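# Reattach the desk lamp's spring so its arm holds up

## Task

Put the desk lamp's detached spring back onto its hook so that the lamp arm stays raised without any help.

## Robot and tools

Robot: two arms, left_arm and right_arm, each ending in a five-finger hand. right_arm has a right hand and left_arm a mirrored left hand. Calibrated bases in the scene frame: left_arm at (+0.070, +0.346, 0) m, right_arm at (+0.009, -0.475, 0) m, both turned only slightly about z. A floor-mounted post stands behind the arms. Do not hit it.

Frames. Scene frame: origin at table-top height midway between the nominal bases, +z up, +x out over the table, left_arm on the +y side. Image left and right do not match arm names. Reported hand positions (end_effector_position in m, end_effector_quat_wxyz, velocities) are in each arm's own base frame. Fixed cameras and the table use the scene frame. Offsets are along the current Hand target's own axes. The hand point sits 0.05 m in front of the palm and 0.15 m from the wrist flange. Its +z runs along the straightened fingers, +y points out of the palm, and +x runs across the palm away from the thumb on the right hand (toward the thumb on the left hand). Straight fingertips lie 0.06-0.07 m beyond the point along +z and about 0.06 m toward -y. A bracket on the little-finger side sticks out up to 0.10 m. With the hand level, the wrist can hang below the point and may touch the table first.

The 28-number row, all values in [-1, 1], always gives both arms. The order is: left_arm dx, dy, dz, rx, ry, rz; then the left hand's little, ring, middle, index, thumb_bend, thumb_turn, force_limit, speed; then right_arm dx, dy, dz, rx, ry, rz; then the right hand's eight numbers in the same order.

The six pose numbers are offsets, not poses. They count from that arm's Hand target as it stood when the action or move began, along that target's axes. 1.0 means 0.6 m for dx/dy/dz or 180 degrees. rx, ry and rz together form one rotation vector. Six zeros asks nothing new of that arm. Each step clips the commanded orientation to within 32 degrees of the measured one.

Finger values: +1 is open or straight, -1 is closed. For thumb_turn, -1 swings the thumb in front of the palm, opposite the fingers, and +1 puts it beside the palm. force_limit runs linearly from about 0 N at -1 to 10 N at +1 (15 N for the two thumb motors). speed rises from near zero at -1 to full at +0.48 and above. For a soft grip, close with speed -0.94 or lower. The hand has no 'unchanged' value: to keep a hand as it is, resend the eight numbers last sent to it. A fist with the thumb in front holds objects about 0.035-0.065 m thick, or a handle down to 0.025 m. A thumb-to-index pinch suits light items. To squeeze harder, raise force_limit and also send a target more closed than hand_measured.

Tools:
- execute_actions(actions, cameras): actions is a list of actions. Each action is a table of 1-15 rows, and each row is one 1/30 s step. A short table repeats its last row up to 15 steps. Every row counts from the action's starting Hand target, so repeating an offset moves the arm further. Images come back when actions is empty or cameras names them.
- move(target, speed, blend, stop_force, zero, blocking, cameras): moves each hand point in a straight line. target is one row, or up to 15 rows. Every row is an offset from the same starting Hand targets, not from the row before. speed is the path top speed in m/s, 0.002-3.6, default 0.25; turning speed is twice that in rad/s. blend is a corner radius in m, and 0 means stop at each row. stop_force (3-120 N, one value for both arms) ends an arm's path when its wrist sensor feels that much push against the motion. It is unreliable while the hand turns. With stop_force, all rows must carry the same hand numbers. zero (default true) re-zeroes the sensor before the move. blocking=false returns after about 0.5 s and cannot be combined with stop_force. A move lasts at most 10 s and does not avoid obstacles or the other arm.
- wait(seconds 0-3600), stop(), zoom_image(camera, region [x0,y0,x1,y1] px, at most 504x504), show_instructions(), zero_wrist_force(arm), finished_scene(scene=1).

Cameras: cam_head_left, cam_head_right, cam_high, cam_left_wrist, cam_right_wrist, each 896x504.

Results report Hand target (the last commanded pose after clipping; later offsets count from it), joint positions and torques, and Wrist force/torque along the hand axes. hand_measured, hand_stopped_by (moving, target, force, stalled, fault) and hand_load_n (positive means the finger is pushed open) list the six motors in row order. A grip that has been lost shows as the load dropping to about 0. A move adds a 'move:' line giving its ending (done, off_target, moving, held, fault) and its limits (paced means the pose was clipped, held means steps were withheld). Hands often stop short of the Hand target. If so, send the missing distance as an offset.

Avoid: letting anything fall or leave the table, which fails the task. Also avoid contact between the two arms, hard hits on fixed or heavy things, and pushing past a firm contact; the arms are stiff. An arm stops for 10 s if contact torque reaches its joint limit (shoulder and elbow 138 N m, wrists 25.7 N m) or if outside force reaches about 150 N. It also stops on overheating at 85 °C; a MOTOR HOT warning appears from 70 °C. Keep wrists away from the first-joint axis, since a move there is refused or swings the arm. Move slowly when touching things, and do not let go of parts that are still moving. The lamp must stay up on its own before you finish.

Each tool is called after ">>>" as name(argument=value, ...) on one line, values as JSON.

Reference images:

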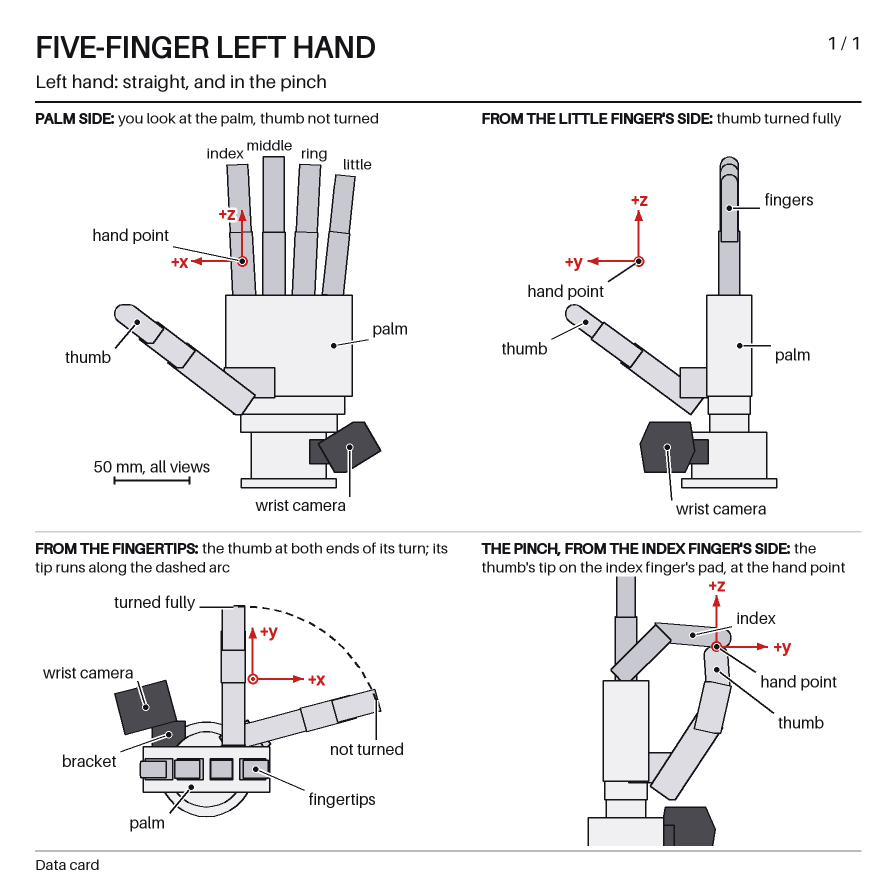

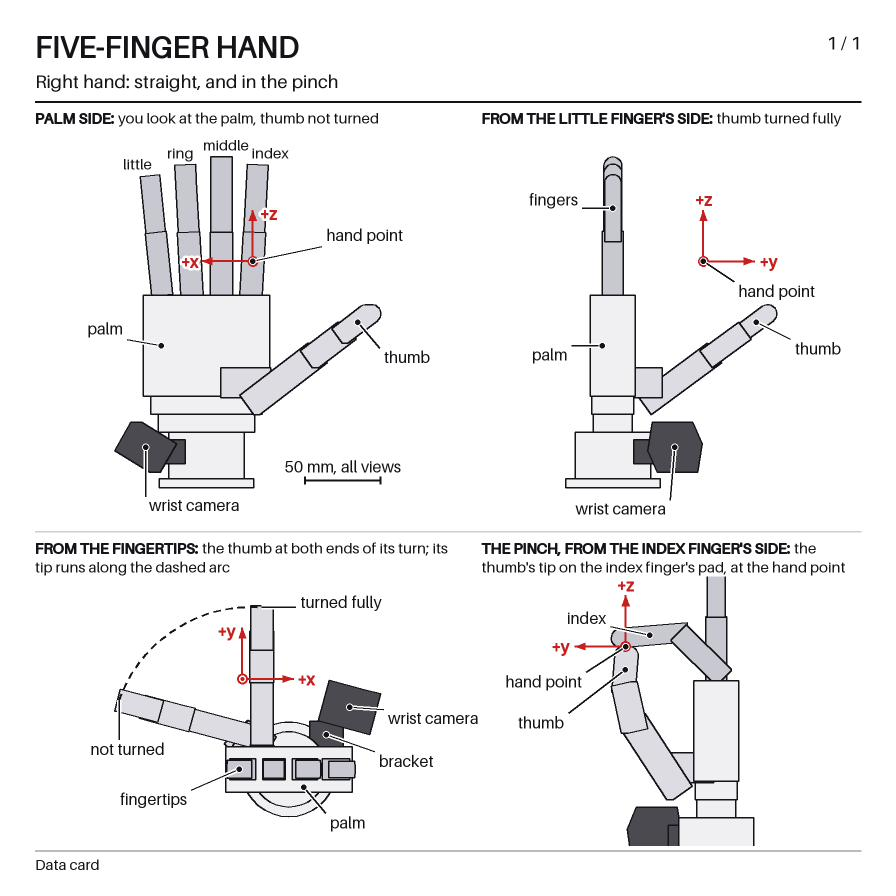

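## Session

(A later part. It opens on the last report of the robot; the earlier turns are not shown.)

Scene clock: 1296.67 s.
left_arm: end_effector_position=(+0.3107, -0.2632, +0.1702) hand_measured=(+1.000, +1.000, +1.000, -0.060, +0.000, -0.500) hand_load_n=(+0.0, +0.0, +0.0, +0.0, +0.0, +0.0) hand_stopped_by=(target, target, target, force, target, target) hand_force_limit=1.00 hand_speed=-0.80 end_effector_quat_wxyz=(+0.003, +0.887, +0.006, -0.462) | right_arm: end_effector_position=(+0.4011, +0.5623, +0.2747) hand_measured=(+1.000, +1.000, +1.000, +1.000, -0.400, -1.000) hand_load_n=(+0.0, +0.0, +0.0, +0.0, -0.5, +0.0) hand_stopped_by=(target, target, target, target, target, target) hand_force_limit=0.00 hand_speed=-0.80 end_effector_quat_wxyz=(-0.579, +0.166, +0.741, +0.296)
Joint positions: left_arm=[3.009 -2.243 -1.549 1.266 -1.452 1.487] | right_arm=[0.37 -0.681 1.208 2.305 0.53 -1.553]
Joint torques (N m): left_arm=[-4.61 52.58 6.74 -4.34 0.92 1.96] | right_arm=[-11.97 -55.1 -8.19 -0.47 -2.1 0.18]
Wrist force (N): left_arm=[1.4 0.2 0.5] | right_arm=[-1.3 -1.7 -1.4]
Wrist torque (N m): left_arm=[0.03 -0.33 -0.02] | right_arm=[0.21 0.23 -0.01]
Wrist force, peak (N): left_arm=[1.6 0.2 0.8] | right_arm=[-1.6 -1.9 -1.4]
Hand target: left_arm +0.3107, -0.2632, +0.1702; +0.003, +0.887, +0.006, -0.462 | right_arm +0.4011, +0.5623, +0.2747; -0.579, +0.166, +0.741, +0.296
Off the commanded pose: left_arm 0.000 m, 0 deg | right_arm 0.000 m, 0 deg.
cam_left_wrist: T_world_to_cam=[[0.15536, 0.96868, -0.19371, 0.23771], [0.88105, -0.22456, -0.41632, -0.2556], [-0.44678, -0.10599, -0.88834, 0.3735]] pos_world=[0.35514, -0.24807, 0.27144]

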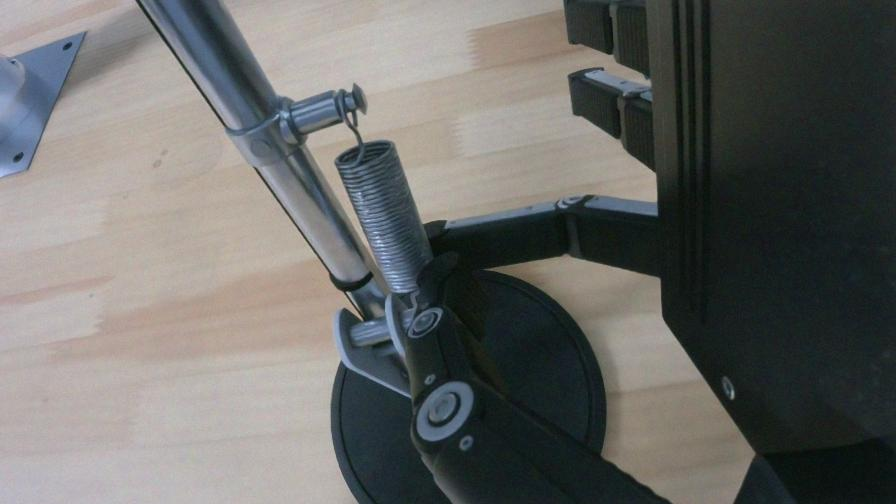

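>>> move(target=[[0,-0.05,0,0,0,0,1,1,1,0.25,0,-0.5,1,-0.8,0,0,0,0,0,0,1,1,1,1,-0.4,-1,0,-0.8],[-0.0136,-0.0518,0.02137,0.02424,-0.10932,-0.13744,1,1,1,0.25,0,-0.5,1,-0.8,0,0,0,0,0,0,1,1,1,1,-0.4,-1,0,-0.8]], speed=[0.05,0.1], cameras=["cam_left_wrist","cam_right_wrist"])

Scene clock: 1448.30 s.
left_arm: end_effector_position=(+0.2951, -0.2323, +0.1695) hand_measured=(+1.000, +1.000, +1.000, +0.250, +0.000, -0.500) hand_load_n=(+0.0, +0.0, +0.0, +0.0, +0.0, +0.0) hand_stopped_by=(target, target, target, target, target, target) hand_force_limit=1.00 hand_speed=-0.80 end_effector_quat_wxyz=(-0.128, +0.773, +0.177, -0.595) | right_arm: end_effector_position=(+0.4011, +0.5623, +0.2747) hand_measured=(+1.000, +1.000, +1.000, +1.000, -0.400, -1.000) hand_load_n=(+0.0, +0.0, +0.0, +0.0, +0.0, +0.0) hand_stopped_by=(target, target, target, target, target, target) hand_force_limit=0.00 hand_speed=-0.80 end_effector_quat_wxyz=(-0.579, +0.166, +0.741, +0.296)
Joint positions: left_arm=[3.039 -2.328 -1.615 1.065 -1.459 1.104] | right_arm=[0.37 -0.681 1.208 2.305 0.53 -1.553]
Joint torques (N m): left_arm=[-4.69 53.77 19.25 -0.07 -1.14 2.18] | right_arm=[-12.29 -54.66 -8.63 -0.46 -2.11 0.17]
Wrist force (N): left_arm=[1.3 1.5 0.2] | right_arm=[-1.4 -1.8 -1.4]
Wrist torque (N m): left_arm=[0.21 -0.40 -0.16] | right_arm=[0.20 0.25 -0.02]
Wrist force, peak (N): left_arm=[1.9 1.4 0.3] | right_arm=[-1.5 -1.9 -1.8]
Hand target: left_arm +0.2951, -0.2323, +0.1695; -0.128, +0.774, +0.177, -0.595 | right_arm +0.4011, +0.5623, +0.2747; -0.579, +0.166, +0.741, +0.296
Off the commanded pose: left_arm 0.000 m, 0 deg | right_arm 0.000 m, 0 deg.
move: done
cam_left_wrist: T_world_to_cam=[[-0.03332, 0.98347, 0.17798, 0.20617], [0.68586, 0.15203, -0.71167, -0.04003], [-0.72697, 0.09835, -0.67959, 0.46392]] pos_world=[0.37158, -0.24231, 0.25009]
cam_right_wrist: T_world_to_cam=[[0.51641, 0.72821, 0.45059, -0.73752], [0.70937, -0.06902, -0.70144, -0.0472], [-0.4797, 0.68187, -0.55221, 0.07795]] pos_world=[0.45173, 0.48066, 0.34226]

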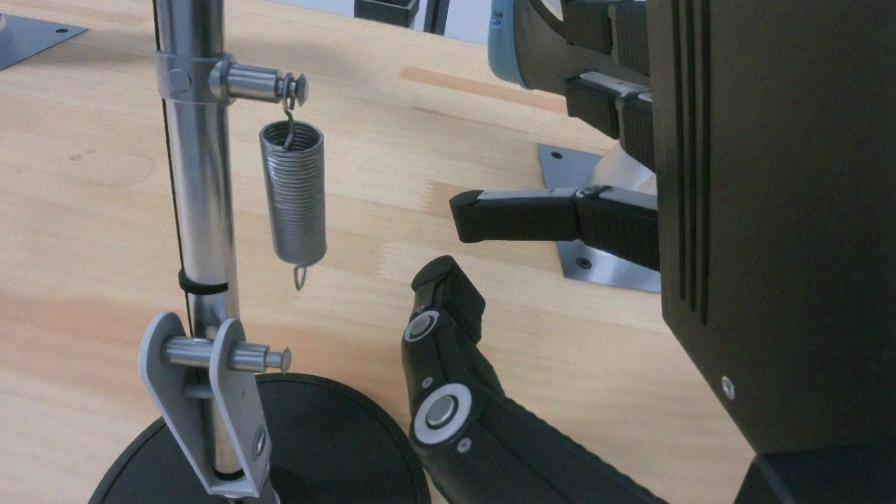

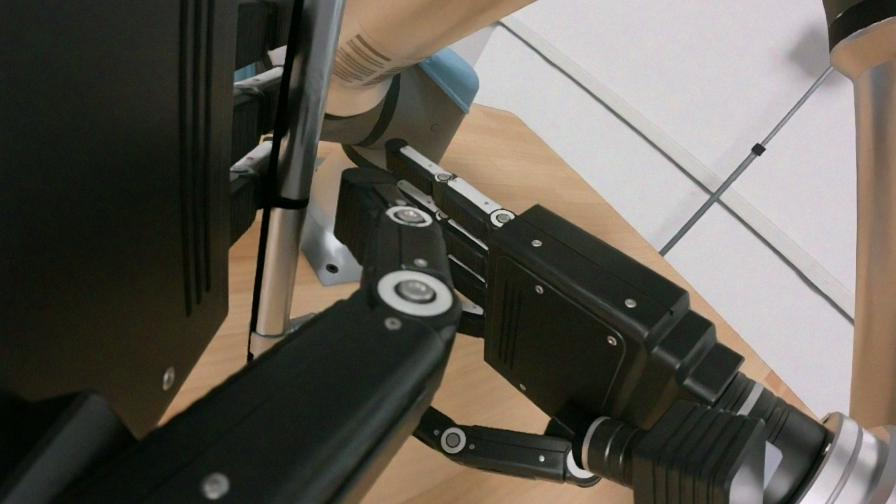

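>>> zoom_image(camera="cam_left_wrist", region=[230, 50, 350, 170])

>>> zoom_image(camera="cam_left_wrist", region=[230, 250, 350, 400])

Scaled by 4.200.

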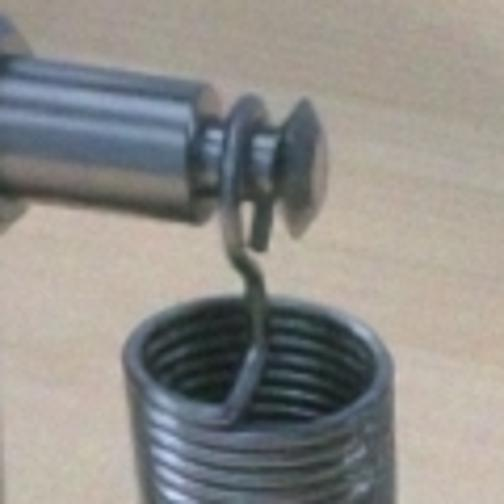

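Scaled by 3.360.

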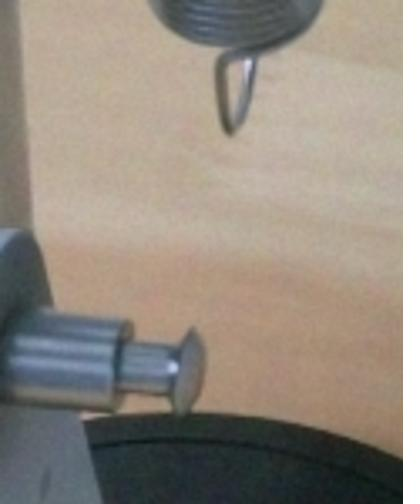

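>>> move(target=[-0.02,0.0429,0,0,0,0,1,1,1,0.25,0,-0.5,1,-0.8,0,0,0,0,0,0,1,1,1,1,-0.4,-1,0,-0.8], speed=0.04, cameras=["cam_left_wrist","cam_right_wrist"])

Scene clock: 1472.13 s.
left_arm: end_effector_position=(+0.2956, -0.2608, +0.1695) hand_measured=(+1.000, +1.000, +1.000, +0.250, +0.000, -0.500) hand_load_n=(+0.0, +0.0, +0.0, +0.0, +0.0, +0.0) hand_stopped_by=(target, target, target, target, target, target) hand_force_limit=1.00 hand_speed=-0.80 end_effector_quat_wxyz=(-0.128, +0.774, +0.177, -0.595) end_effector_velocity=(+0.000, +0.003, +0.000) end_effector_angular_velocity=(+0.002, +0.003, +0.000) | right_arm: end_effector_position=(+0.4011, +0.5623, +0.2747) hand_measured=(+1.000, +1.000, +1.000, +1.000, -0.400, -1.000) hand_load_n=(+0.0, +0.0, +0.0, +0.0, +0.0, +0.0) hand_stopped_by=(target, target, target, target, target, target) hand_force_limit=0.00 hand_speed=-0.80 end_effector_quat_wxyz=(-0.579, +0.166, +0.741, +0.296)
Joint positions: left_arm=[2.987 -2.347 -1.576 1.047 -1.409 1.091] | right_arm=[0.37 -0.681 1.208 2.305 0.53 -1.553]
Joint velocities: left_arm=[0.005 0.001 -0.005 0.001 -0.006 0] | right_arm=[within noise]
Joint torques (N m): left_arm=[7.75 50.05 5.09 -1.04 -1.29 -0.1] | right_arm=[-12.46 -53.89 -9.04 -0.71 -2.15 -0.26]
Wrist force (N): left_arm=[1.4 1.5 0.3] | right_arm=[-1.7 -1.7 -1.4]
Wrist torque (N m): left_arm=[0.20 -0.38 -0.04] | right_arm=[0.21 0.29 -0.04]
Wrist force, peak (N): left_arm=[1.7 1.6 0.3] | right_arm=[-1.7 -2.0 -1.5]
Hand target: left_arm +0.2955, -0.2607, +0.1695; -0.128, +0.774, +0.177, -0.595 | right_arm +0.4011, +0.5623, +0.2747; -0.579, +0.166, +0.741, +0.296
Off the commanded pose: left_arm 0.000 m, 0 deg | right_arm 0.000 m, 0 deg.
move: done
cam_left_wrist: T_world_to_cam=[[-0.03335, 0.98344, 0.17812, 0.23419], [0.68597, 0.15214, -0.71155, -0.03608], [-0.72686, 0.09845, -0.67969, 0.4671]] pos_world=[0.37208, -0.27081, 0.25009]
cam_right_wrist: T_world_to_cam=[[0.51641, 0.72821, 0.45059, -0.73752], [0.70937, -0.06902, -0.70144, -0.0472], [-0.4797, 0.68187, -0.55221, 0.07795]] pos_world=[0.45173, 0.48066, 0.34226]

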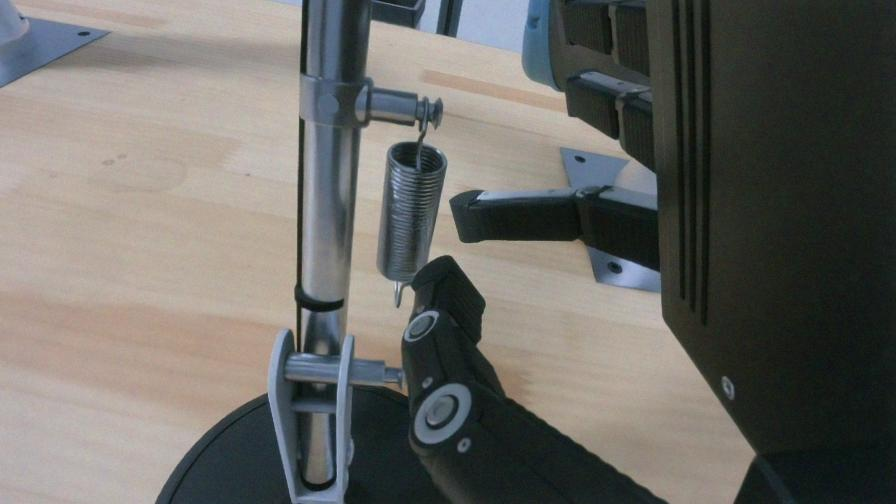

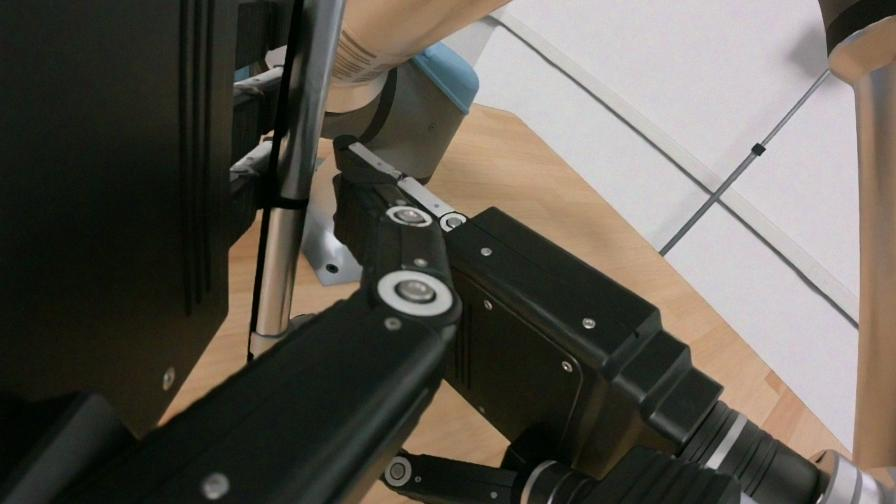

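>>> move(target=[-0.00944,0.02024,0,0,0,0,1,1,1,0.25,0,-0.5,1,-0.8,0,0,0,0,0,0,1,1,1,1,-0.4,-1,0,-0.8], speed=0.02, cameras=["cam_left_wrist","cam_right_wrist"])

>>> zoom_image(camera="cam_left_wrist", region=[380, 80, 540, 320])

Scene clock: 1476.13 s.
left_arm: end_effector_position=(+0.2957, -0.2742, +0.1695) hand_measured=(+1.000, +1.000, +1.000, +0.250, +0.000, -0.500) hand_load_n=(+0.0, +0.0, +0.0, +0.5, +0.0, +0.5) hand_stopped_by=(target, target, target, target, target, target) hand_force_limit=1.00 hand_speed=-0.80 end_effector_quat_wxyz=(-0.128, +0.774, +0.177, -0.595) | right_arm: end_effector_position=(+0.4011, +0.5623, +0.2747) hand_measured=(+1.000, +1.000, +1.000, +1.000, -0.400, -1.000) hand_load_n=(+0.0, +0.0, +0.0, +0.0, -0.5, +0.0) hand_stopped_by=(target, target, target, target, target, target) hand_force_limit=0.00 hand_speed=-0.80 end_effector_quat_wxyz=(-0.579, +0.166, +0.741, +0.296)
Joint positions: left_arm=[2.963 -2.356 -1.557 1.038 -1.386 1.084] | right_arm=[0.37 -0.681 1.208 2.305 0.53 -1.553]
Joint torques (N m): left_arm=[6.11 47.51 5.44 -2.28 -1.13 -1.12] | right_arm=[-11.74 -53.3 -8.66 -0.81 -2.03 -0.33]
Wrist force (N): left_arm=[1.2 1.5 0.5] | right_arm=[-1.5 -1.7 -1.3]
Wrist torque (N m): left_arm=[0.18 -0.35 -0.04] | right_arm=[0.20 0.26 -0.03]
Wrist force, peak (N): left_arm=[1.6 1.6 0.4] | right_arm=[-1.7 -1.9 -1.4]
Hand target: left_arm +0.2957, -0.2741, +0.1695; -0.128, +0.774, +0.177, -0.595 | right_arm +0.4011, +0.5623, +0.2747; -0.579, +0.166, +0.741, +0.296
Off the commanded pose: left_arm 0.000 m, 0 deg | right_arm 0.000 m, 0 deg.
move: done
cam_left_wrist: T_world_to_cam=[[-0.03331, 0.98346, 0.17805, 0.24738], [0.68607, 0.15204, -0.71147, -0.0342], [-0.72677, 0.09845, -0.67979, 0.46848]] pos_world=[0.37218, -0.28421, 0.25009]
cam_right_wrist: T_world_to_cam=[[0.51641, 0.72821, 0.45059, -0.73752], [0.70937, -0.06902, -0.70144, -0.0472], [-0.4797, 0.68187, -0.55221, 0.07795]] pos_world=[0.45173, 0.48066, 0.34226]

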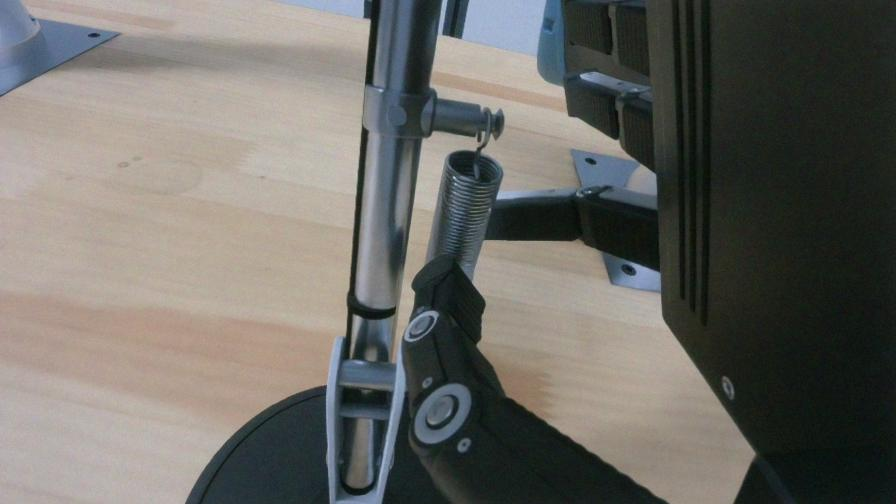

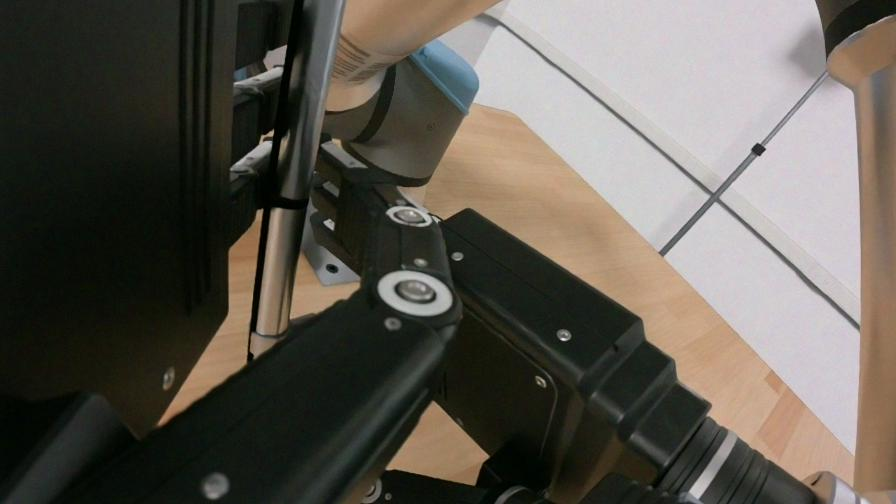

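Scaled by 2.100.

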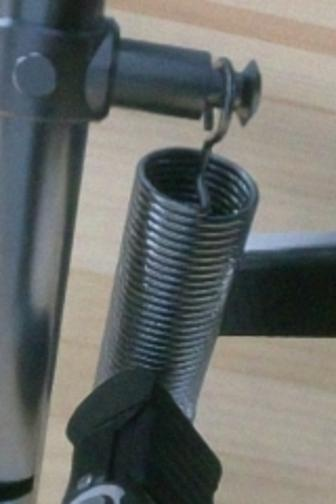

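>>> move(target=[0,0,0,0,0,0,1,1,1,-0.45,0,-0.5,1,-0.8,0,0,0,0,0,0,1,1,1,1,-0.4,-1,0,-0.8], speed=0.02, cameras=["cam_left_wrist"])

>>> zoom_image(camera="cam_left_wrist", region=[380, 80, 540, 320])

Scene clock: 1485.97 s.
left_arm: end_effector_position=(+0.2957, -0.2741, +0.1695) hand_measured=(+1.000, +1.000, +1.000, -0.040, +0.002, -0.500) hand_load_n=(+0.0, +0.0, +0.0, +12.0, +4.0, -1.5) hand_stopped_by=(target, target, target, force, target, target) hand_force_limit=1.00 hand_speed=-0.80 end_effector_quat_wxyz=(-0.128, +0.774, +0.177, -0.595) | right_arm: end_effector_position=(+0.4011, +0.5623, +0.2747) hand_measured=(+1.000, +1.000, +1.000, +1.000, -0.400, -1.000) hand_load_n=(+0.0, +0.0, +0.0, +0.0, +0.0, +0.0) hand_stopped_by=(target, target, target, target, target, target) hand_force_limit=0.00 hand_speed=-0.80 end_effector_quat_wxyz=(-0.579, +0.166, +0.741, +0.296)
Joint positions: left_arm=[2.963 -2.356 -1.557 1.038 -1.386 1.084] | right_arm=[0.37 -0.681 1.208 2.305 0.53 -1.553]
Joint torques (N m): left_arm=[6.78 52.34 4.9 -0.71 -1.08 1.85] | right_arm=[-11.85 -52.99 -8.99 -0.78 -2.1 -0.36]
Wrist force (N): left_arm=[0.2 0.7 0.2] | right_arm=[-1.7 -1.7 -1.4]
Wrist torque (N m): left_arm=[0.13 -0.31 -0.05] | right_arm=[0.22 0.28 -0.04]
Wrist force, peak (N): left_arm=[1.6 1.9 0.5] | right_arm=[-1.7 -1.8 -1.5]
Hand target: left_arm +0.2957, -0.2741, +0.1695; -0.128, +0.774, +0.177, -0.595 | right_arm +0.4011, +0.5623, +0.2747; -0.579, +0.166, +0.741, +0.296
Off the commanded pose: left_arm 0.000 m, 0 deg | right_arm 0.000 m, 0 deg.
move: done
cam_left_wrist: T_world_to_cam=[[-0.03332, 0.98346, 0.17804, 0.24728], [0.68613, 0.15204, -0.71142, -0.03425], [-0.72672, 0.09845, -0.67984, 0.46846]] pos_world=[0.37218, -0.28411, 0.25009]

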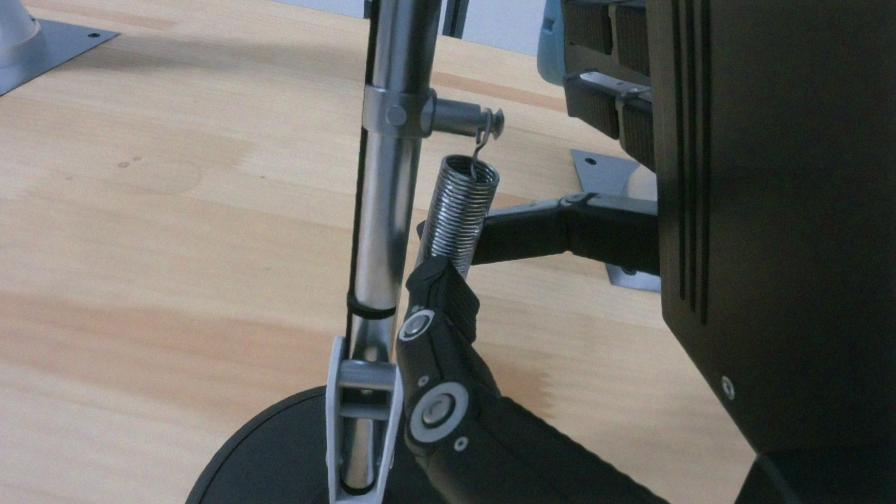

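Scaled by 2.100.

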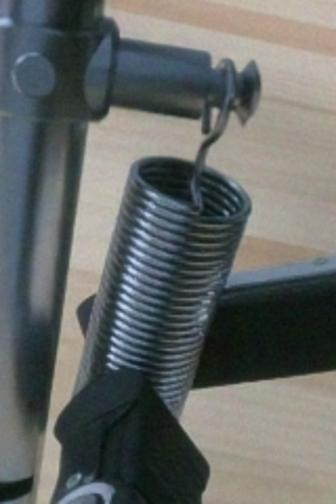

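>>> move(target=[-0.0007,-0.01317,-0.02133,-0.04696,0.1007,0,1,1,1,-0.45,0,-0.5,1,-0.8,0,0,0,0,0,0,1,1,1,1,-0.4,-1,0,-0.8], speed=0.05, cameras=["cam_left_wrist"])

>>> zoom_image(camera="cam_left_wrist", region=[360, 80, 520, 320])

Scene clock: 1498.33 s.
left_arm: end_effector_position=(+0.3070, -0.2669, +0.1765) hand_measured=(+1.000, +1.000, +1.000, -0.040, +0.002, -0.500) hand_load_n=(+0.0, +0.0, +0.0, +12.0, +4.5, -1.5) hand_stopped_by=(target, target, target, force, target, target) hand_force_limit=1.00 hand_speed=-0.80 end_effector_quat_wxyz=(-0.097, +0.865, +0.198, -0.451) | right_arm: end_effector_position=(+0.4011, +0.5623, +0.2747) hand_measured=(+1.000, +1.000, +1.000, +1.000, -0.400, -1.000) hand_load_n=(+0.0, +0.5, -0.5, +0.0, +0.0, +0.0) hand_stopped_by=(target, target, target, target, target, target) hand_force_limit=0.00 hand_speed=-0.80 end_effector_quat_wxyz=(-0.579, +0.166, +0.741, +0.296)
Joint positions: left_arm=[2.961 -2.197 -1.553 1.229 -1.413 1.022] | right_arm=[0.37 -0.681 1.208 2.305 0.53 -1.553]
Joint torques (N m): left_arm=[-3.97 33.71 9.2 -4.43 -0.25 -0.2] | right_arm=[-11.61 -52.81 -9 -0.98 -2.09 -0.45]
Wrist force (N): left_arm=[1.5 1.7 0.4] | right_arm=[-1.2 -1.6 -1.4]
Wrist torque (N m): left_arm=[0.22 -0.32 -0.05] | right_arm=[0.23 0.22 0.00]
Wrist force, peak (N): left_arm=[2.2 2.1 0.7] | right_arm=[-1.9 -1.8 -1.4]
Hand target: left_arm +0.3070, -0.2670, +0.1765; -0.097, +0.865, +0.198, -0.451 | right_arm +0.4011, +0.5623, +0.2747; -0.579, +0.166, +0.741, +0.296
Off the commanded pose: left_arm 0.000 m, 0 deg | right_arm 0.000 m, 0 deg.
move: done
cam_left_wrist: T_world_to_cam=[[-0.09305, 0.98266, 0.16035, 0.26065], [0.88815, 0.15471, -0.43272, -0.14859], [-0.45003, 0.10216, -0.88715, 0.43329]] pos_world=[0.35121, -0.2774, 0.2783]

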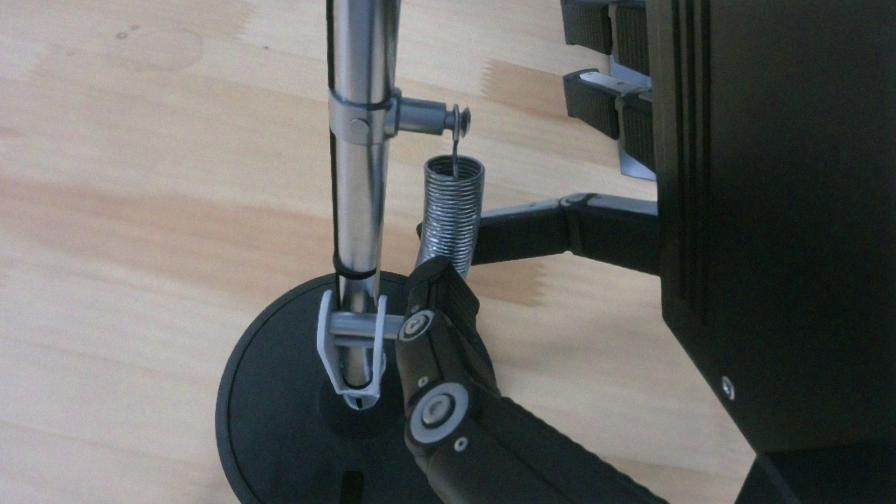

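Scaled by 2.100.

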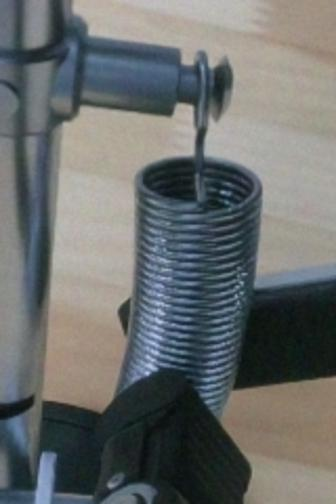

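>>> move(target=[0.0015,0.0007,0.0002,0,0,0,1,1,1,-0.45,0,-0.5,1,-0.8,0,0,0,0,0,0,1,1,1,1,-0.4,-1,0,-0.8], speed=0.01)

>>> move(target=[0.0015,0.0007,0.0002,0,0,0,1,1,1,-0.45,0,-0.5,1,-0.8,0,0,0,0,0,0,1,1,1,1,-0.4,-1,0,-0.8], speed=0.01)

>>> move(target=[0.0015,0.0007,0.0002,0,0,0,1,1,1,-0.45,0,-0.5,1,-0.8,0,0,0,0,0,0,1,1,1,1,-0.4,-1,0,-0.8], speed=0.01, cameras=["cam_left_wrist"])

Scene clock: 1504.67 s.
left_arm: end_effector_position=(+0.3075, -0.2670, +0.1755) hand_measured=(+1.000, +1.000, +1.000, -0.040, +0.002, -0.500) hand_load_n=(+0.0, +0.0, +0.0, +12.0, +4.0, -2.0) hand_stopped_by=(target, target, target, force, target, target) hand_force_limit=1.00 hand_speed=-0.80 end_effector_quat_wxyz=(-0.097, +0.865, +0.198, -0.451) | right_arm: end_effector_position=(+0.4011, +0.5623, +0.2747) hand_measured=(+1.000, +1.000, +1.000, +1.000, -0.400, -1.000) hand_load_n=(+0.0, +0.0, +0.0, +0.0, +0.0, +0.0) hand_stopped_by=(target, target, target, target, target, target) hand_force_limit=0.00 hand_speed=-0.80 end_effector_quat_wxyz=(-0.579, +0.166, +0.741, +0.296)
Joint positions: left_arm=[2.961 -2.199 -1.552 1.23 -1.413 1.023] | right_arm=[0.37 -0.681 1.208 2.305 0.53 -1.553]
Joint torques (N m): left_arm=[6.95 45.09 15.45 0.01 -1.42 1.45] | right_arm=[-11.26 -52.24 -9.26 -0.97 -2.17 -0.54]
Wrist force (N): left_arm=[-3.0 -0.2 -0.2] | right_arm=[-1.6 -1.4 -1.5]
Wrist torque (N m): left_arm=[0.09 -0.14 -0.13] | right_arm=[0.24 0.26 -0.03]
Wrist force, peak (N): left_arm=[-3.2 0.0 -0.1] | right_arm=[-1.4 -1.9 -1.6]
Hand target: left_arm +0.3075, -0.2670, +0.1756; -0.097, +0.865, +0.198, -0.451 | right_arm +0.4011, +0.5623, +0.2747; -0.579, +0.166, +0.741, +0.296
Off the commanded pose: left_arm 0.000 m, 0 deg | right_arm 0.000 m, 0 deg.
move: done

Scene clock: 1505.17 s.
left_arm: end_effector_position=(+0.3080, -0.2670, +0.1747) hand_measured=(+1.000, +1.000, +1.000, -0.040, +0.002, -0.500) hand_load_n=(+0.0, +0.0, +0.0, +12.0, +3.0, -3.0) hand_stopped_by=(target, target, target, force, target, target) hand_force_limit=1.00 hand_speed=-0.80 end_effector_quat_wxyz=(-0.097, +0.865, +0.198, -0.451) | right_arm: end_effector_position=(+0.4011, +0.5623, +0.2747) hand_measured=(+1.000, +1.000, +1.000, +1.000, -0.400, -1.000) hand_load_n=(+0.0, +0.0, +0.0, +0.0, +0.0, +0.0) hand_stopped_by=(target, target, target, target, target, target) hand_force_limit=0.00 hand_speed=-0.80 end_effector_quat_wxyz=(-0.579, +0.166, +0.741, +0.296)
Joint positions: left_arm=[2.962 -2.201 -1.551 1.231 -1.413 1.023] | right_arm=[0.37 -0.681 1.208 2.305 0.53 -1.553]
Joint torques (N m): left_arm=[7.71 42.03 17.92 -0.5 -1.56 1.64] | right_arm=[-11.82 -52.44 -9.2 -0.92 -2.01 -0.54]
Wrist force (N): left_arm=[-6.5 -1.8 -0.9] | right_arm=[-1.9 -1.1 -1.4]
Wrist torque (N m): left_arm=[0.04 -0.06 -0.17] | right_arm=[0.24 0.27 -0.05]
Wrist force, peak (N): left_arm=[-6.7 -2.1 -0.7] | right_arm=[-1.8 -1.5 -1.4]
Hand target: left_arm +0.3079, -0.2670, +0.1747; -0.097, +0.865, +0.198, -0.451 | right_arm +0.4011, +0.5623, +0.2747; -0.579, +0.166, +0.741, +0.296
Off the commanded pose: left_arm 0.000 m, 0 deg | right_arm 0.000 m, 0 deg.
move: done

Scene clock: 1505.67 s.
left_arm: end_effector_position=(+0.3084, -0.2669, +0.1738) hand_measured=(+1.000, +1.000, +1.000, -0.040, +0.002, -0.500) hand_load_n=(+0.0, +0.0, +0.0, +12.0, +2.5, -3.5) hand_stopped_by=(target, target, target, force, target, target) hand_force_limit=1.00 hand_speed=-0.80 end_effector_quat_wxyz=(-0.097, +0.865, +0.198, -0.451) | right_arm: end_effector_position=(+0.4011, +0.5623, +0.2747) hand_measured=(+1.000, +1.000, +1.000, +1.000, -0.400, -1.000) hand_load_n=(+0.0, +0.0, +0.0, +0.0, +0.0, +0.0) hand_stopped_by=(target, target, target, target, target, target) hand_force_limit=0.00 hand_speed=-0.80 end_effector_quat_wxyz=(-0.579, +0.166, +0.741, +0.296)
Joint positions: left_arm=[2.962 -2.203 -1.55 1.232 -1.413 1.023] | right_arm=[0.37 -0.681 1.208 2.305 0.53 -1.553]
Joint torques (N m): left_arm=[6.97 42.4 17.09 -0.85 -1.44 1.52] | right_arm=[-11.56 -52.68 -8.95 -0.94 -1.99 -0.48]
Wrist force (N): left_arm=[-7.4 -2.9 -0.7] | right_arm=[-1.8 -0.8 -1.5]
Wrist torque (N m): left_arm=[-0.02 -0.08 -0.18] | right_arm=[0.29 0.26 -0.03]
Wrist force, peak (N): left_arm=[-8.0 -2.9 -0.7] | right_arm=[-2.2 -0.8 -1.4]
Hand target: left_arm +0.3084, -0.2669, +0.1738; -0.097, +0.865, +0.198, -0.451 | right_arm +0.4011, +0.5623, +0.2747; -0.579, +0.166, +0.741, +0.296
Off the commanded pose: left_arm 0.000 m, 0 deg | right_arm 0.000 m, 0 deg.
move: done
cam_left_wrist: T_world_to_cam=[[-0.09294, 0.98269, 0.16027, 0.26121], [0.88796, 0.15462, -0.43315, -0.15093], [-0.45043, 0.10206, -0.88696, 0.43163]] pos_world=[0.35271, -0.2774, 0.2756]

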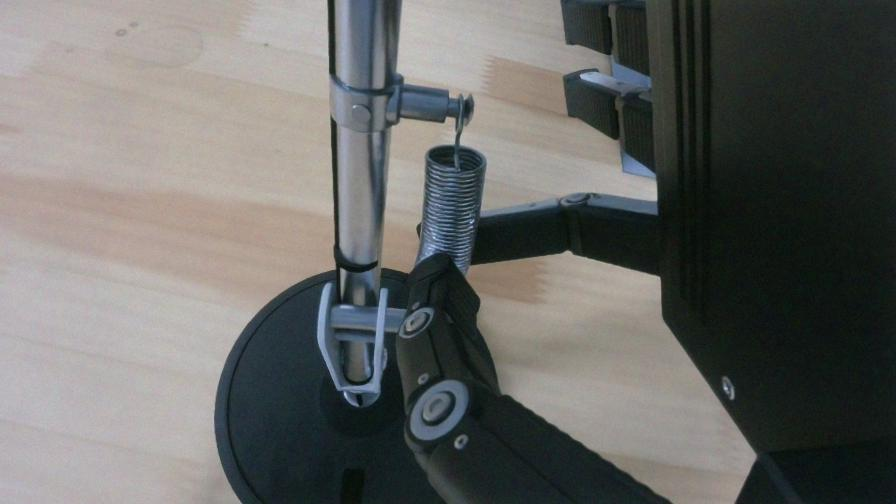

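>>> move(target=[0.0015,0.0007,0.0002,0,0,0,1,1,1,-0.45,0,-0.5,1,-0.8,0,0,0,0,0,0,1,1,1,1,-0.4,-1,0,-0.8], speed=0.01)

>>> move(target=[0.0015,0.0007,0.0002,0,0,0,1,1,1,-0.45,0,-0.5,1,-0.8,0,0,0,0,0,0,1,1,1,1,-0.4,-1,0,-0.8], speed=0.01, cameras=["cam_left_wrist"])

>>> zoom_image(camera="cam_left_wrist", region=[360, 80, 520, 320])

Scene clock: 1510.07 s.
left_arm: end_effector_position=(+0.3089, -0.2669, +0.1729) hand_measured=(+1.000, +1.000, +1.000, -0.040, +0.002, -0.500) hand_load_n=(+0.0, -0.5, +0.0, +12.0, +2.0, -4.0) hand_stopped_by=(target, target, target, force, target, target) hand_force_limit=1.00 hand_speed=-0.80 end_effector_quat_wxyz=(-0.097, +0.865, +0.198, -0.451) | right_arm: end_effector_position=(+0.4011, +0.5623, +0.2747) hand_measured=(+1.000, +1.000, +1.000, +1.000, -0.400, -1.000) hand_load_n=(+0.0, +0.0, +0.0, +0.0, +0.0, +0.0) hand_stopped_by=(target, target, target, target, target, target) hand_force_limit=0.00 hand_speed=-0.80 end_effector_quat_wxyz=(-0.579, +0.166, +0.741, +0.296)
Joint positions: left_arm=[2.962 -2.205 -1.55 1.233 -1.413 1.023] | right_arm=[0.37 -0.681 1.208 2.305 0.53 -1.553]
Joint torques (N m): left_arm=[9.1 39.8 21.59 0.66 -1.71 1.73] | right_arm=[-11.82 -52.22 -9.28 -0.94 -1.98 -0.61]
Wrist force (N): left_arm=[-9.0 -4.0 -1.0] | right_arm=[-1.7 -0.8 -1.5]
Wrist torque (N m): left_arm=[-0.08 -0.01 -0.20] | right_arm=[0.29 0.25 -0.03]
Wrist force, peak (N): left_arm=[-9.0 -4.0 -1.0] | right_arm=[-2.1 -0.9 -1.7]
Hand target: left_arm +0.3089, -0.2669, +0.1729; -0.097, +0.865, +0.198, -0.451 | right_arm +0.4011, +0.5623, +0.2747; -0.579, +0.166, +0.741, +0.296
Off the commanded pose: left_arm 0.000 m, 0 deg | right_arm 0.000 m, 0 deg.
move: done

Scene clock: 1510.57 s.
left_arm: end_effector_position=(+0.3094, -0.2669, +0.1720) hand_measured=(+1.000, +1.000, +1.000, -0.040, +0.000, -0.500) hand_load_n=(+0.0, +0.0, +0.0, +11.5, +2.0, -4.0) hand_stopped_by=(target, target, target, force, target, target) hand_force_limit=1.00 hand_speed=-0.80 end_effector_quat_wxyz=(-0.097, +0.865, +0.198, -0.451) | right_arm: end_effector_position=(+0.4011, +0.5623, +0.2747) hand_measured=(+1.000, +1.000, +1.000, +1.000, -0.400, -1.000) hand_load_n=(+0.0, +0.0, -0.5, +0.0, +0.0, +0.0) hand_stopped_by=(target, target, target, target, target, target) hand_force_limit=0.00 hand_speed=-0.80 end_effector_quat_wxyz=(-0.579, +0.166, +0.741, +0.296)
Joint positions: left_arm=[2.962 -2.207 -1.549 1.235 -1.413 1.023] | right_arm=[0.37 -0.681 1.208 2.305 0.53 -1.553]
Joint torques (N m): left_arm=[7.01 42.99 15.58 -0.97 -1.25 1.5] | right_arm=[-11.74 -52.17 -9.54 -1 -2.02 -0.71]
Wrist force (N): left_arm=[-8.2 -3.6 -0.9] | right_arm=[-1.8 -0.8 -1.6]
Wrist torque (N m): left_arm=[-0.05 -0.04 -0.22] | right_arm=[0.30 0.26 -0.03]
Wrist force, peak (N): left_arm=[-9.0 -3.9 -0.8] | right_arm=[-1.9 -1.0 -1.7]
Hand target: left_arm +0.3094, -0.2669, +0.1720; -0.097, +0.865, +0.198, -0.451 | right_arm +0.4011, +0.5623, +0.2747; -0.579, +0.166, +0.741, +0.296
Off the commanded pose: left_arm 0.000 m, 0 deg | right_arm 0.000 m, 0 deg.
move: done
cam_left_wrist: T_world_to_cam=[[-0.09294, 0.98269, 0.16027, 0.26159], [0.88796, 0.15462, -0.43315, -0.1526], [-0.45043, 0.10206, -0.88696, 0.43048]] pos_world=[0.35371, -0.2774, 0.2738]

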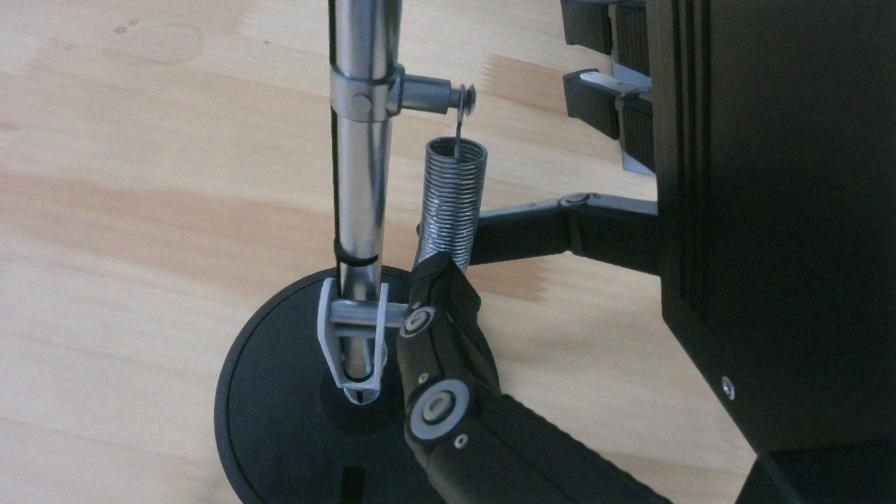

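Scaled by 2.100.

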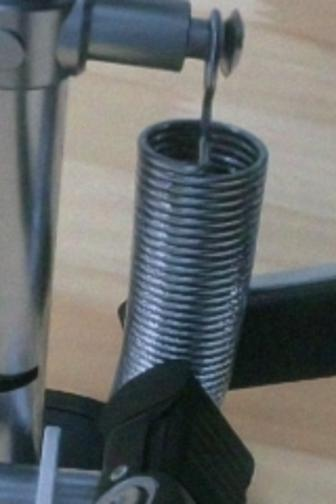

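>>> move(target=[[-0.0075,-0.0035,-0.0011,0,0,0,1,1,1,-0.45,0,-0.5,1,-0.8,0,0,0,0,0,0,1,1,1,1,-0.4,-1,0,-0.8],[-0.0075,-0.0035,-0.0011,0,0,0,1,1,1,0.25,0,-0.5,1,-0.8,0,0,0,0,0,0,1,1,1,1,-0.4,-1,0,-0.8],[0.0066,-0.0337,-0.0011,0,0,0,1,1,1,0.25,0,-0.5,1,-0.8,0,0,0,0,0,0,1,1,1,1,-0.4,-1,0,-0.8],[0.0112,-0.032,0.0252,0.04696,-0.1007,0,1,1,1,0.25,0,-0.5,1,-0.8,0,0,0,0,0,0,1,1,1,1,-0.4,-1,0,-0.8]], speed=[0.02,0.02,0.04,0.1], cameras=["cam_left_wrist"])

>>> zoom_image(camera="cam_left_wrist", region=[280, 60, 480, 400])

Scene clock: 1596.50 s.
left_arm: end_effector_position=(+0.2955, -0.2469, +0.1650) hand_measured=(+1.000, +1.000, +1.000, +0.250, +0.000, -0.500) hand_load_n=(+0.0, +0.0, +0.0, +0.0, +0.0, +0.0) hand_stopped_by=(target, target, target, target, target, target) hand_force_limit=1.00 hand_speed=-0.80 end_effector_quat_wxyz=(-0.128, +0.773, +0.177, -0.595) end_effector_velocity=(+0.000, +0.000, +0.000) end_effector_angular_velocity=(-0.001, -0.011, -0.001) | right_arm: end_effector_position=(+0.4011, +0.5623, +0.2747) hand_measured=(+1.000, +1.000, +1.000, +1.000, -0.400, -1.000) hand_load_n=(+0.0, +0.0, +0.0, +0.0, +0.0, +0.0) hand_stopped_by=(target, target, target, target, target, target) hand_force_limit=0.00 hand_speed=-0.80 end_effector_quat_wxyz=(-0.579, +0.166, +0.741, +0.296)
Joint positions: left_arm=[3.012 -2.345 -1.596 1.064 -1.433 1.098] | right_arm=[0.37 -0.681 1.208 2.305 0.53 -1.553]
Joint velocities: left_arm=[0 0.005 -0.001 0.007 -0.001 0] | right_arm=[within noise]
Joint torques (N m): left_arm=[3.07 54.17 16.81 0.04 0.69 -1.41] | right_arm=[-11.88 -51.72 -9.56 -0.83 -1.91 -0.7]
Wrist force (N): left_arm=[0.9 1.1 0.2] | right_arm=[-1.5 -2.3 -1.2]
Wrist torque (N m): left_arm=[0.15 -0.28 -0.19] | right_arm=[0.16 0.27 -0.03]
Wrist force, peak (N): left_arm=[-8.6 -3.8 -0.9] | right_arm=[-1.1 -2.8 -1.2]
Hand target: left_arm +0.2956, -0.2469, +0.1650; -0.128, +0.774, +0.177, -0.595 | right_arm +0.4011, +0.5623, +0.2747; -0.579, +0.166, +0.741, +0.296
Off the commanded pose: left_arm 0.000 m, 0 deg | right_arm 0.000 m, 0 deg.
move: done
cam_left_wrist: T_world_to_cam=[[-0.03327, 0.9835, 0.17785, 0.22137], [0.68565, 0.15193, -0.7119, -0.04118], [-0.72717, 0.09825, -0.67939, 0.46259]] pos_world=[0.37198, -0.25691, 0.24559]

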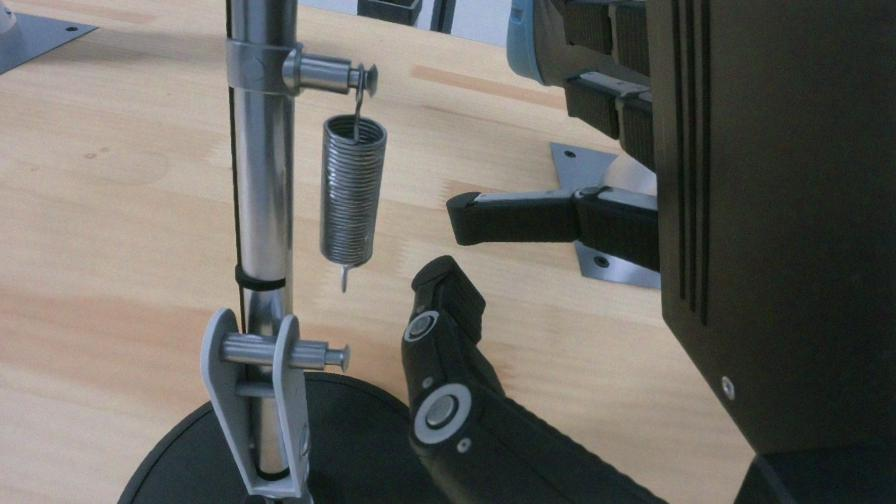

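Scaled by 1.482.

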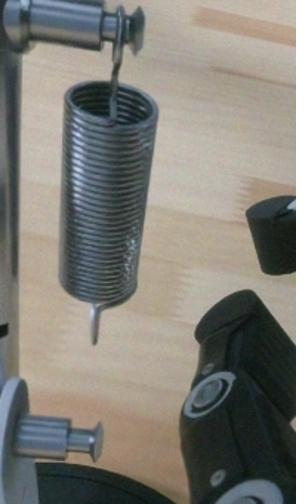

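>>> move(target=[-0.0193,0.041,-0.0012,0,0,0,1,1,1,0.25,0,-0.5,1,-0.45,0,0,0,0,0,0,1,1,1,1,-0.4,-1,0,-0.8], speed=0.03, cameras=["cam_left_wrist"])

>>> zoom_image(camera="cam_left_wrist", region=[380, 70, 540, 310])

Scene clock: 1608.00 s.
left_arm: end_effector_position=(+0.2966, -0.2742, +0.1653) hand_measured=(+1.000, +1.000, +1.000, +0.250, +0.000, -0.500) hand_load_n=(+0.0, +0.0, +0.0, +0.0, +0.0, +0.0) hand_stopped_by=(target, target, target, target, target, target) hand_force_limit=1.00 hand_speed=-0.45 end_effector_quat_wxyz=(-0.128, +0.774, +0.177, -0.595) end_effector_velocity=(+0.000, +0.003, +0.000) end_effector_angular_velocity=(+0.001, +0.000, -0.001) | right_arm: end_effector_position=(+0.4011, +0.5623, +0.2747) hand_measured=(+1.000, +1.000, +1.000, +1.000, -0.400, -1.000) hand_load_n=(+0.0, +0.0, +0.0, +0.0, +0.0, +0.0) hand_stopped_by=(target, target, target, target, target, target) hand_force_limit=0.00 hand_speed=-0.80 end_effector_quat_wxyz=(-0.579, +0.166, +0.741, +0.296)
Joint positions: left_arm=[2.964 -2.364 -1.554 1.044 -1.386 1.084] | right_arm=[0.37 -0.681 1.208 2.305 0.53 -1.553]
Joint velocities: left_arm=[0.004 0.001 -0.002 0.001 -0.005 0] | right_arm=[within noise]
Joint torques (N m): left_arm=[7.58 49.78 5.09 -1.28 -1.19 -0.61] | right_arm=[-11.3 -52.31 -9.22 -0.86 -1.97 -0.88]
Wrist force (N): left_arm=[1.1 1.1 0.3] | right_arm=[-1.4 -2.1 -1.0]
Wrist torque (N m): left_arm=[0.13 -0.30 -0.04] | right_arm=[0.18 0.25 -0.02]
Wrist force, peak (N): left_arm=[1.1 1.5 0.4] | right_arm=[-1.6 -2.3 -1.3]
Hand target: left_arm +0.2966, -0.2741, +0.1653; -0.128, +0.774, +0.177, -0.595 | right_arm +0.4011, +0.5623, +0.2747; -0.579, +0.166, +0.741, +0.296
Off the commanded pose: left_arm 0.000 m, 0 deg | right_arm 0.000 m, 0 deg.
move: done
cam_left_wrist: T_world_to_cam=[[-0.03337, 0.98345, 0.17811, 0.24815], [0.68607, 0.15213, -0.71145, -0.03778], [-0.72677, 0.09845, -0.67979, 0.46628]] pos_world=[0.37308, -0.28421, 0.24589]

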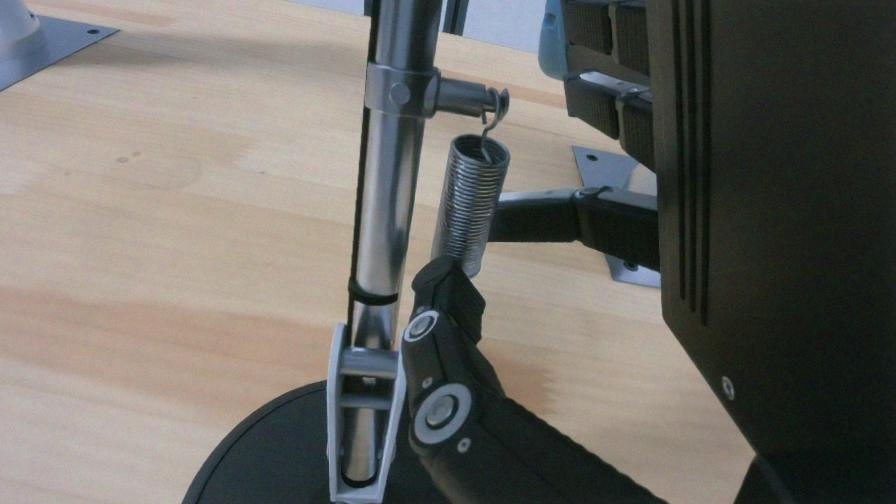

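Scaled by 2.100.

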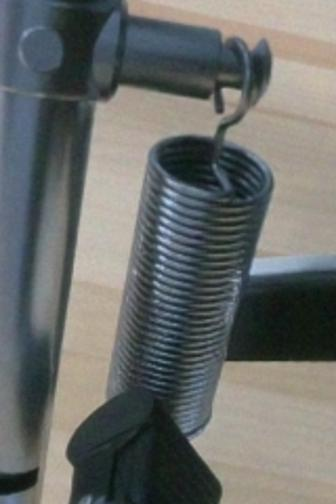

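>>> move(target=[[0.0008,-0.0018,0,0,0,0,1,1,1,0.25,0,-0.5,1,-0.45,0,0,0,0,0,0,1,1,1,1,-0.4,-1,0,-0.8],[0.0008,-0.0018,0,0,0,0,1,1,1,-0.5,0,-0.5,1,-0.45,0,0,0,0,0,0,1,1,1,1,-0.4,-1,0,-0.8]], speed=0.02, cameras=["cam_left_wrist"])

>>> zoom_image(camera="cam_left_wrist", region=[380, 70, 540, 310])

Scene clock: 1612.60 s.
left_arm: end_effector_position=(+0.2966, -0.2729, +0.1653) hand_measured=(+1.000, +1.000, +1.000, -0.044, +0.000, -0.500) hand_load_n=(+0.0, +0.0, +0.0, +13.0, +3.5, +0.0) hand_stopped_by=(target, target, target, force, target, target) hand_force_limit=1.00 hand_speed=-0.45 end_effector_quat_wxyz=(-0.128, +0.774, +0.177, -0.595) | right_arm: end_effector_position=(+0.4011, +0.5623, +0.2747) hand_measured=(+1.000, +1.000, +1.000, +1.000, -0.400, -1.000) hand_load_n=(+0.0, +0.0, +0.0, +0.0, -0.5, +0.0) hand_stopped_by=(target, target, target, target, target, target) hand_force_limit=0.00 hand_speed=-0.80 end_effector_quat_wxyz=(-0.579, +0.166, +0.741, +0.296)
Joint positions: left_arm=[2.966 -2.363 -1.557 1.045 -1.389 1.085] | right_arm=[0.37 -0.681 1.208 2.305 0.53 -1.553]
Joint torques (N m): left_arm=[-5.56 42.64 19.33 -3.29 0.83 -1.32] | right_arm=[-11.87 -51.82 -9.63 -0.9 -1.84 -1.02]
Wrist force (N): left_arm=[0.6 1.1 0.4] | right_arm=[-1.6 -1.9 -1.1]
Wrist torque (N m): left_arm=[0.12 -0.26 -0.16] | right_arm=[0.22 0.27 -0.02]
Wrist force, peak (N): left_arm=[1.0 1.6 0.5] | right_arm=[-1.5 -2.4 -1.2]
Hand target: left_arm +0.2966, -0.2729, +0.1653; -0.128, +0.774, +0.177, -0.595 | right_arm +0.4011, +0.5623, +0.2747; -0.579, +0.166, +0.741, +0.296
Off the commanded pose: left_arm 0.000 m, 0 deg | right_arm 0.000 m, 0 deg.
move: done
cam_left_wrist: T_world_to_cam=[[-0.03326, 0.98347, 0.17796, 0.24688], [0.68618, 0.15193, -0.71139, -0.03802], [-0.72667, 0.09845, -0.67989, 0.46607]] pos_world=[0.37298, -0.28291, 0.24589]

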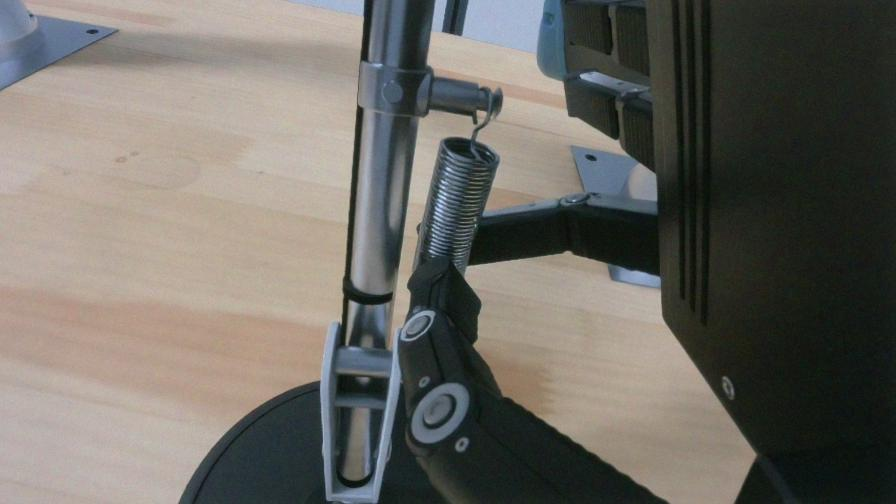

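Scaled by 2.100.

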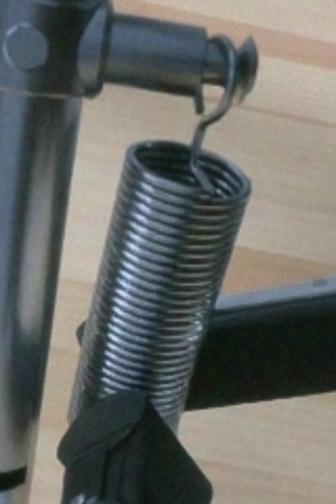

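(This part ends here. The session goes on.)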